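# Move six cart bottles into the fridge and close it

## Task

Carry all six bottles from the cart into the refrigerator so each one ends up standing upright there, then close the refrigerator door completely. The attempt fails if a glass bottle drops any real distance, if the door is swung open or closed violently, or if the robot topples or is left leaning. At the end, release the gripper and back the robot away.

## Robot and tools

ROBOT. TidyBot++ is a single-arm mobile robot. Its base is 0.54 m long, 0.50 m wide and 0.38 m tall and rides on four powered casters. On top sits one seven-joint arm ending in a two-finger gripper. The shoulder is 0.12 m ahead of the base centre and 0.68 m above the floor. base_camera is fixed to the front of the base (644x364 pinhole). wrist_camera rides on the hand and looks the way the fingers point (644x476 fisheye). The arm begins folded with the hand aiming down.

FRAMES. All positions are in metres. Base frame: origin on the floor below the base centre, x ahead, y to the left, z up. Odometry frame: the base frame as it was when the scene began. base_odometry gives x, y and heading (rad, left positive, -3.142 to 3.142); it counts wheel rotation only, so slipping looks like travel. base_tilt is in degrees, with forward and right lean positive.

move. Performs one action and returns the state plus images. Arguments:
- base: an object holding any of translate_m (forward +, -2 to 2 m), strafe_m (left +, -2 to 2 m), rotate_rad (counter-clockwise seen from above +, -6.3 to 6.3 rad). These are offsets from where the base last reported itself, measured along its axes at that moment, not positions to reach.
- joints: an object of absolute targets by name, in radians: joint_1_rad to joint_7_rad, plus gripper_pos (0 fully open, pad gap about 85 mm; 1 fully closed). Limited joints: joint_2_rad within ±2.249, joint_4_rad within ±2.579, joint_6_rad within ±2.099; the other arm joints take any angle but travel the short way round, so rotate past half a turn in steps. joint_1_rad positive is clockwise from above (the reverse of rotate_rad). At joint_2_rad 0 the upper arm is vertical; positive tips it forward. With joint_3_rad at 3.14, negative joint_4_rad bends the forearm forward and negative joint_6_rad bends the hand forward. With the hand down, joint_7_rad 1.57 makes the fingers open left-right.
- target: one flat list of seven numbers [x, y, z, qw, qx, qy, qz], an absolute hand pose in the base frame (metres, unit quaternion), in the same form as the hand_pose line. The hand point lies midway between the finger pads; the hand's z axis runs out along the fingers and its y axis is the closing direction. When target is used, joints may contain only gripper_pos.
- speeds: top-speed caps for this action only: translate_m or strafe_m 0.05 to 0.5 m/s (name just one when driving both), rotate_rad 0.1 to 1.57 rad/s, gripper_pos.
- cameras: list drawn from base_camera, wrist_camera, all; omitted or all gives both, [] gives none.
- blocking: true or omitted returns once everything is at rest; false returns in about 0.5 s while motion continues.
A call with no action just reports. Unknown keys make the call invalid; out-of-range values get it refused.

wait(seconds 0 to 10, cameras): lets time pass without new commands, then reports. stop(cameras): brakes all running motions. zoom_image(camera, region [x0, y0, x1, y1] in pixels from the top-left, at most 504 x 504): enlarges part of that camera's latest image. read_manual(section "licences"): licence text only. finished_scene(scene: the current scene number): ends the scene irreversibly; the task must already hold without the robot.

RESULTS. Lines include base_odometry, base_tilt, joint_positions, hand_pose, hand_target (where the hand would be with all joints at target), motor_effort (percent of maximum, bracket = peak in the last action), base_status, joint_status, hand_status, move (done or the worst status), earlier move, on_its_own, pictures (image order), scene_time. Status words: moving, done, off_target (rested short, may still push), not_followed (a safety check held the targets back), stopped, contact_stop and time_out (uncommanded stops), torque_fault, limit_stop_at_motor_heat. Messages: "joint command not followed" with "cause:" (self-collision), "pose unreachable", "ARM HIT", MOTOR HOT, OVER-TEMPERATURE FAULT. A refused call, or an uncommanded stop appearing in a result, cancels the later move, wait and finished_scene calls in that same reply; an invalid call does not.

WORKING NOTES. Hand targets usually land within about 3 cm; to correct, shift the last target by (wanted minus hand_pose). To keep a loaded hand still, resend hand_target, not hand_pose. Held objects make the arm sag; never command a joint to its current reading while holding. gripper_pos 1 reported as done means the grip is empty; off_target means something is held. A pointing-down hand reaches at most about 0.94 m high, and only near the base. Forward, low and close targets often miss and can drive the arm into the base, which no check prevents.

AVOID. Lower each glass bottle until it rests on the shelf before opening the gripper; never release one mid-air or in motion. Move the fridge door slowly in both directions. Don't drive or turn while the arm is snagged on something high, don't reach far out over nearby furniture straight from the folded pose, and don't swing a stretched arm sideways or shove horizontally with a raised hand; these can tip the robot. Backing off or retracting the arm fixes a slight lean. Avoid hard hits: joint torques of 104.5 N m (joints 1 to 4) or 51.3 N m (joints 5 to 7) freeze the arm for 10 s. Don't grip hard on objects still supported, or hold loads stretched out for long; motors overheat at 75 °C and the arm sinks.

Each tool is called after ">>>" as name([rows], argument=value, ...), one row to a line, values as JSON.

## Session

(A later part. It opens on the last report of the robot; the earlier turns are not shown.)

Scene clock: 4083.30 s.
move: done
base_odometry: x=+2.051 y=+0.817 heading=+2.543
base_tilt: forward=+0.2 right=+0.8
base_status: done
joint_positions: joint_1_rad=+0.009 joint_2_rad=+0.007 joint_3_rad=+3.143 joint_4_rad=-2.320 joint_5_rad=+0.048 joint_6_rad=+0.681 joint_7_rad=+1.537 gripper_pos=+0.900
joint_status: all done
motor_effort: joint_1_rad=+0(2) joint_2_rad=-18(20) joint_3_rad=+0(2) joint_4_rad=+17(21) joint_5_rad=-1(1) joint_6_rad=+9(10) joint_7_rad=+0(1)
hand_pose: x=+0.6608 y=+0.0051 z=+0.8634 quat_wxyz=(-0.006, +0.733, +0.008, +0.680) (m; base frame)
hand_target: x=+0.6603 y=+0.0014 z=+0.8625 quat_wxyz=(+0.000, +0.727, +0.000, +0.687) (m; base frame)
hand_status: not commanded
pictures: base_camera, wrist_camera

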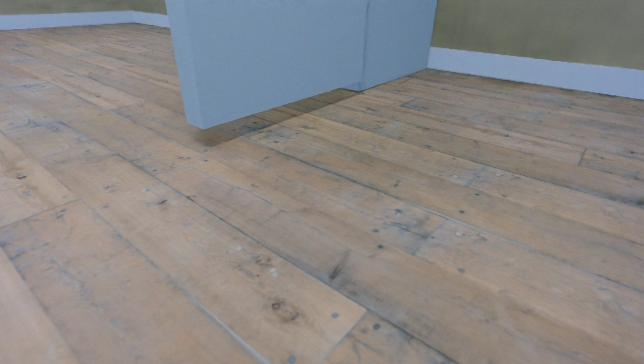

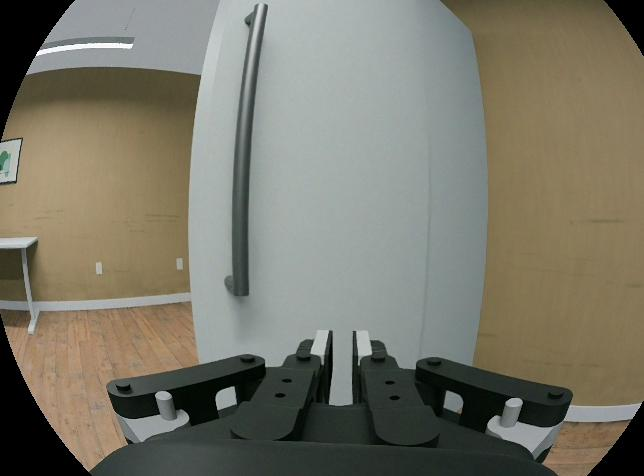

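>>> move(base={"translate_m": 0.43}, speeds={"translate_m": 0.3}, cameras=["wrist_camera"])

Scene clock: 4104.50 s.
move: done
base_odometry: x=+1.695 y=+1.059 heading=+2.543
base_tilt: forward=+0.2 right=+0.8
base_status: done
joint_positions: joint_1_rad=+0.009 joint_2_rad=+0.012 joint_3_rad=+3.143 joint_4_rad=-2.323 joint_5_rad=+0.048 joint_6_rad=+0.684 joint_7_rad=+1.537 gripper_pos=+0.900
joint_status: not commanded
motor_effort: joint_1_rad=+0(1) joint_2_rad=-18(21) joint_3_rad=-1(2) joint_4_rad=+17(18) joint_5_rad=-1(1) joint_6_rad=+9(9) joint_7_rad=-1(1)
hand_pose: x=+0.6613 y=+0.0051 z=+0.8597 quat_wxyz=(-0.007, +0.735, +0.008, +0.678) (m; base frame)
hand_target: x=+0.6603 y=+0.0014 z=+0.8625 quat_wxyz=(+0.000, +0.727, +0.000, +0.687) (m; base frame)
hand_status: not commanded
pictures: wrist_camera

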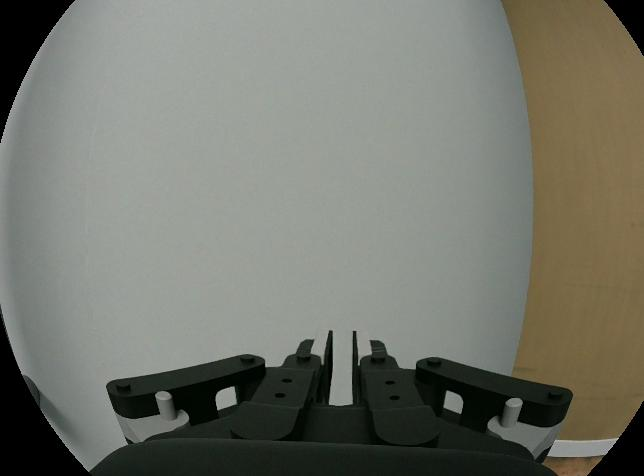

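>>> move(base={"translate_m": 0.28}, speeds={"translate_m": 0.06}, cameras=["base_camera", "wrist_camera"])

Scene clock: 4114.40 s.
move: done
base_odometry: x=+1.464 y=+1.217 heading=+2.543
base_tilt: forward=+0.2 right=+0.8
base_status: done
joint_positions: joint_1_rad=+0.011 joint_2_rad=+0.009 joint_3_rad=+3.156 joint_4_rad=-2.337 joint_5_rad=+0.045 joint_6_rad=+0.684 joint_7_rad=+1.537 gripper_pos=+0.900
joint_status: not commanded
motor_effort: joint_1_rad=+0(8) joint_2_rad=-18(21) joint_3_rad=+0(8) joint_4_rad=+17(22) joint_5_rad=-1(4) joint_6_rad=+9(9) joint_7_rad=+0(1)
hand_pose: x=+0.6573 y=-0.0036 z=+0.8539 quat_wxyz=(-0.001, +0.739, +0.001, +0.674) (m; base frame)
hand_target: x=+0.6603 y=+0.0014 z=+0.8625 quat_wxyz=(+0.000, +0.727, +0.000, +0.687) (m; base frame)
hand_status: not commanded
pictures: base_camera, wrist_camera

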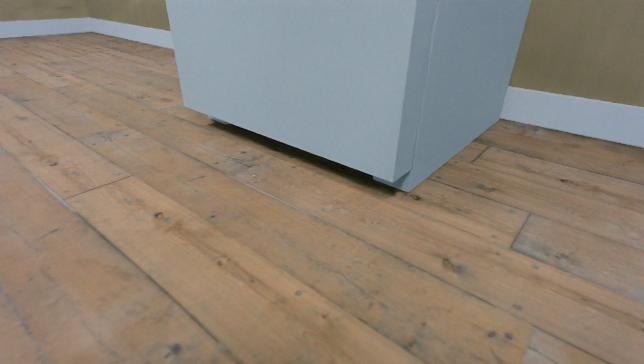

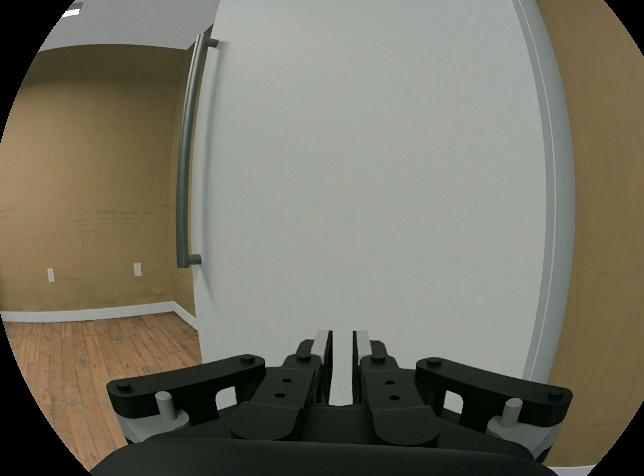

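>>> zoom_image(camera="base_camera", region=[160, 60, 440, 220])

Scaled by 1.800.

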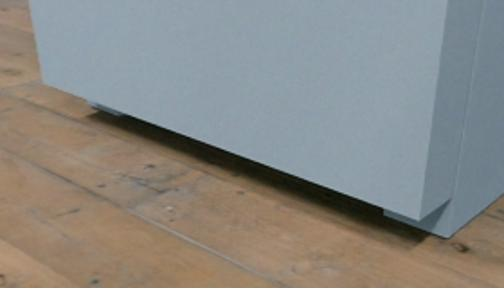

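>>> move(base={"translate_m": 0.32, "strafe_m": 0.145}, speeds={"translate_m": 0.25}, cameras=["wrist_camera", "base_camera"])

Scene clock: 4145.53 s.
move: done
base_odometry: x=+1.118 y=+1.278 heading=+2.543
base_tilt: forward=+0.2 right=+0.8
base_status: done
joint_positions: joint_1_rad=+0.011 joint_2_rad=+0.010 joint_3_rad=+3.156 joint_4_rad=-2.337 joint_5_rad=+0.045 joint_6_rad=+0.684 joint_7_rad=+1.537 gripper_pos=+0.900
joint_status: not commanded
motor_effort: joint_1_rad=+0(1) joint_2_rad=-18(20) joint_3_rad=+0(2) joint_4_rad=+17(18) joint_5_rad=+0(1) joint_6_rad=+9(10) joint_7_rad=+0(1)
hand_pose: x=+0.6577 y=-0.0036 z=+0.8535 quat_wxyz=(-0.001, +0.739, +0.001, +0.674) (m; base frame)
hand_target: x=+0.6603 y=+0.0014 z=+0.8625 quat_wxyz=(+0.000, +0.727, +0.000, +0.687) (m; base frame)
hand_status: not commanded
pictures: base_camera, wrist_camera

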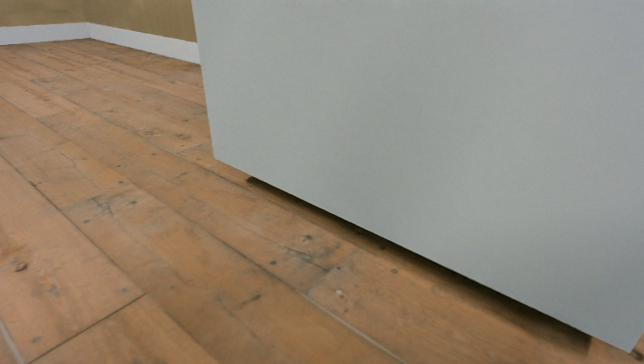

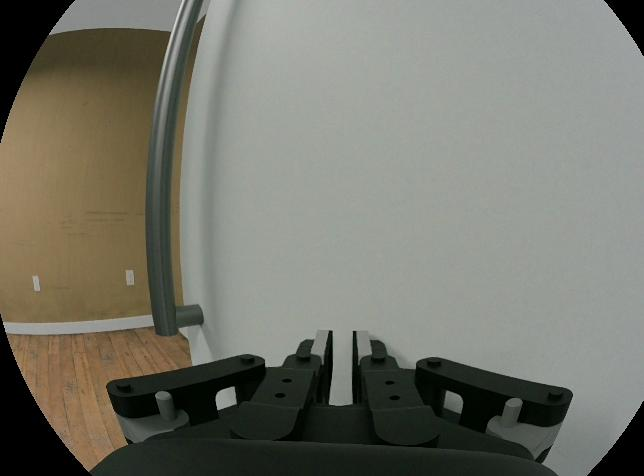

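>>> move(base={"translate_m": 0.024, "strafe_m": -0.023}, speeds={"translate_m": 0.05}, cameras=[])

>>> move(base={"translate_m": 0.014, "strafe_m": -0.014}, speeds={"translate_m": 0.05}, cameras=["base_camera"])

Scene clock: 4156.97 s.
move: done
base_odometry: x=+1.111 y=+1.310 heading=+2.543
base_tilt: forward=+0.3 right=+0.9
base_status: done
joint_positions: joint_1_rad=-0.025 joint_2_rad=+0.005 joint_3_rad=+3.124 joint_4_rad=-2.346 joint_5_rad=+0.045 joint_6_rad=+0.685 joint_7_rad=+1.537 gripper_pos=+0.900
joint_status: not commanded
motor_effort: joint_1_rad=+6(8) joint_2_rad=-15(18) joint_3_rad=+6(8) joint_4_rad=+21(23) joint_5_rad=-4(5) joint_6_rad=+9(10) joint_7_rad=-1(1)
hand_pose: x=+0.6531 y=+0.0331 z=+0.8517 quat_wxyz=(-0.025, +0.740, +0.026, +0.672) (m; base frame)
hand_target: x=+0.6603 y=+0.0014 z=+0.8625 quat_wxyz=(+0.000, +0.727, +0.000, +0.687) (m; base frame)
hand_status: not commanded
pictures: none
No camera images: "cameras" was empty.

Scene clock: 4157.80 s.
move: done
base_odometry: x=+1.107 y=+1.330 heading=+2.543
base_tilt: forward=+0.2 right=+0.9
base_status: done
joint_positions: joint_1_rad=-0.044 joint_2_rad=-0.004 joint_3_rad=+3.105 joint_4_rad=-2.356 joint_5_rad=+0.045 joint_6_rad=+0.685 joint_7_rad=+1.537 gripper_pos=+0.900
joint_status: not commanded
motor_effort: joint_1_rad=+9(12) joint_2_rad=-13(16) joint_3_rad=+8(11) joint_4_rad=+23(25) joint_5_rad=-6(7) joint_6_rad=+9(10) joint_7_rad=-1(1)
hand_pose: x=+0.6470 y=+0.0531 z=+0.8510 quat_wxyz=(-0.037, +0.739, +0.040, +0.671) (m; base frame)
hand_target: x=+0.6603 y=+0.0014 z=+0.8625 quat_wxyz=(+0.000, +0.727, +0.000, +0.687) (m; base frame)
hand_status: not commanded
pictures: base_camera

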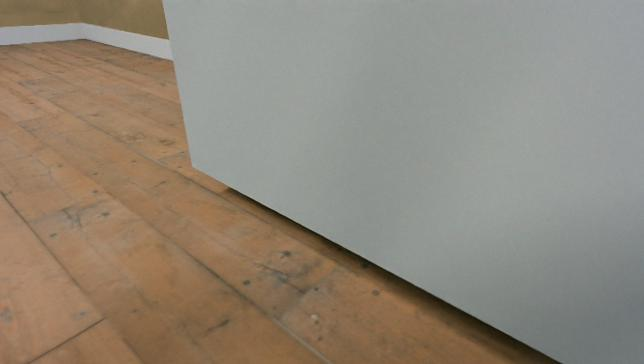

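>>> move(base={"translate_m": -0.27, "strafe_m": 0.266}, speeds={"translate_m": 0.3})

Scene clock: 4182.03 s.
move: done
base_odometry: x=+1.180 y=+0.958 heading=+2.543
base_tilt: forward=+0.2 right=+0.8
base_status: done
joint_positions: joint_1_rad=-0.005 joint_2_rad=+0.013 joint_3_rad=+3.132 joint_4_rad=-2.334 joint_5_rad=+0.045 joint_6_rad=+0.686 joint_7_rad=+1.537 gripper_pos=+0.900
joint_status: not commanded
motor_effort: joint_1_rad=+0(9) joint_2_rad=-18(20) joint_3_rad=-1(8) joint_4_rad=+17(22) joint_5_rad=-1(5) joint_6_rad=+8(10) joint_7_rad=+0(1)
hand_pose: x=+0.6584 y=+0.0184 z=+0.8542 quat_wxyz=(-0.015, +0.738, +0.016, +0.674) (m; base frame)
hand_target: x=+0.6603 y=+0.0014 z=+0.8625 quat_wxyz=(+0.000, +0.727, +0.000, +0.687) (m; base frame)
hand_status: not commanded
pictures: base_camera, wrist_camera

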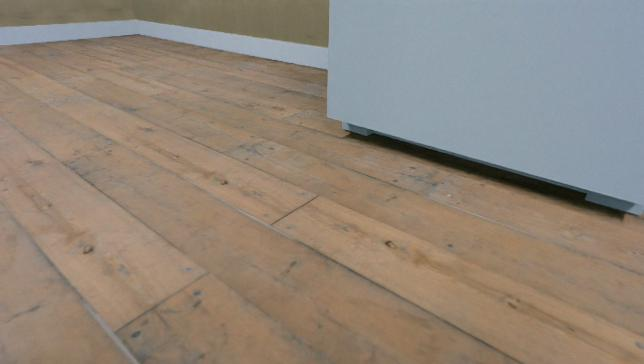

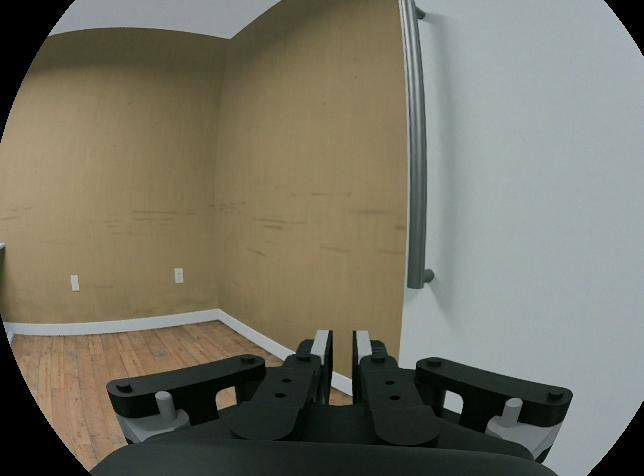

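>>> move(base={"translate_m": 0.11, "strafe_m": 0.453, "rotate_rad": -0.785}, speeds={"rotate_rad": 0.8})

Scene clock: 4192.90 s.
move: done
base_odometry: x=+0.834 y=+0.645 heading=+1.759
base_tilt: forward=+0.2 right=+0.8
base_status: done
joint_positions: joint_1_rad=-0.004 joint_2_rad=+0.013 joint_3_rad=+3.132 joint_4_rad=-2.334 joint_5_rad=+0.045 joint_6_rad=+0.686 joint_7_rad=+1.537 gripper_pos=+0.900
joint_status: not commanded
motor_effort: joint_1_rad=+0(2) joint_2_rad=-18(20) joint_3_rad=-1(2) joint_4_rad=+17(18) joint_5_rad=+0(2) joint_6_rad=+9(9) joint_7_rad=+0(1)
hand_pose: x=+0.6584 y=+0.0176 z=+0.8544 quat_wxyz=(-0.015, +0.738, +0.015, +0.674) (m; base frame)
hand_target: x=+0.6603 y=+0.0014 z=+0.8625 quat_wxyz=(+0.000, +0.727, +0.000, +0.687) (m; base frame)
hand_status: not commanded
pictures: base_camera, wrist_camera

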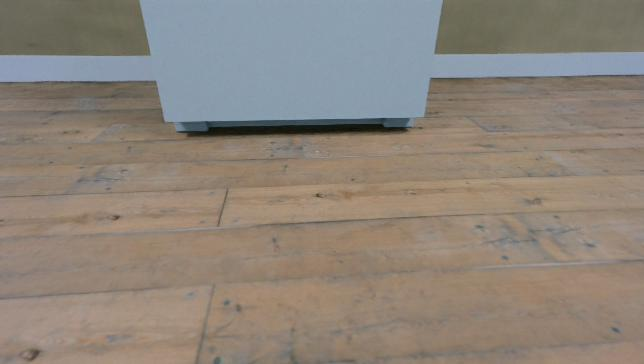

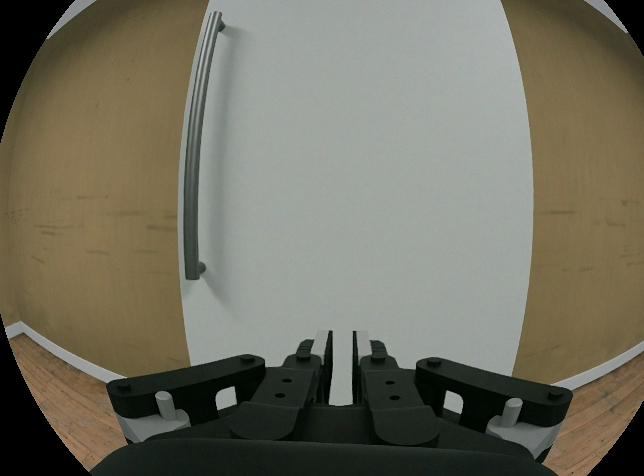

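>>> zoom_image(camera="base_camera", region=[130, 60, 450, 160])

Scaled by 1.575.

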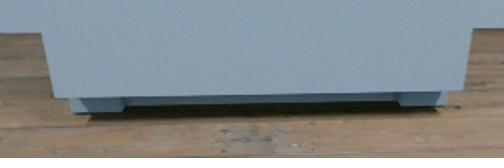

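>>> finished_scene(scene=2)

The scene is finished: the task was done.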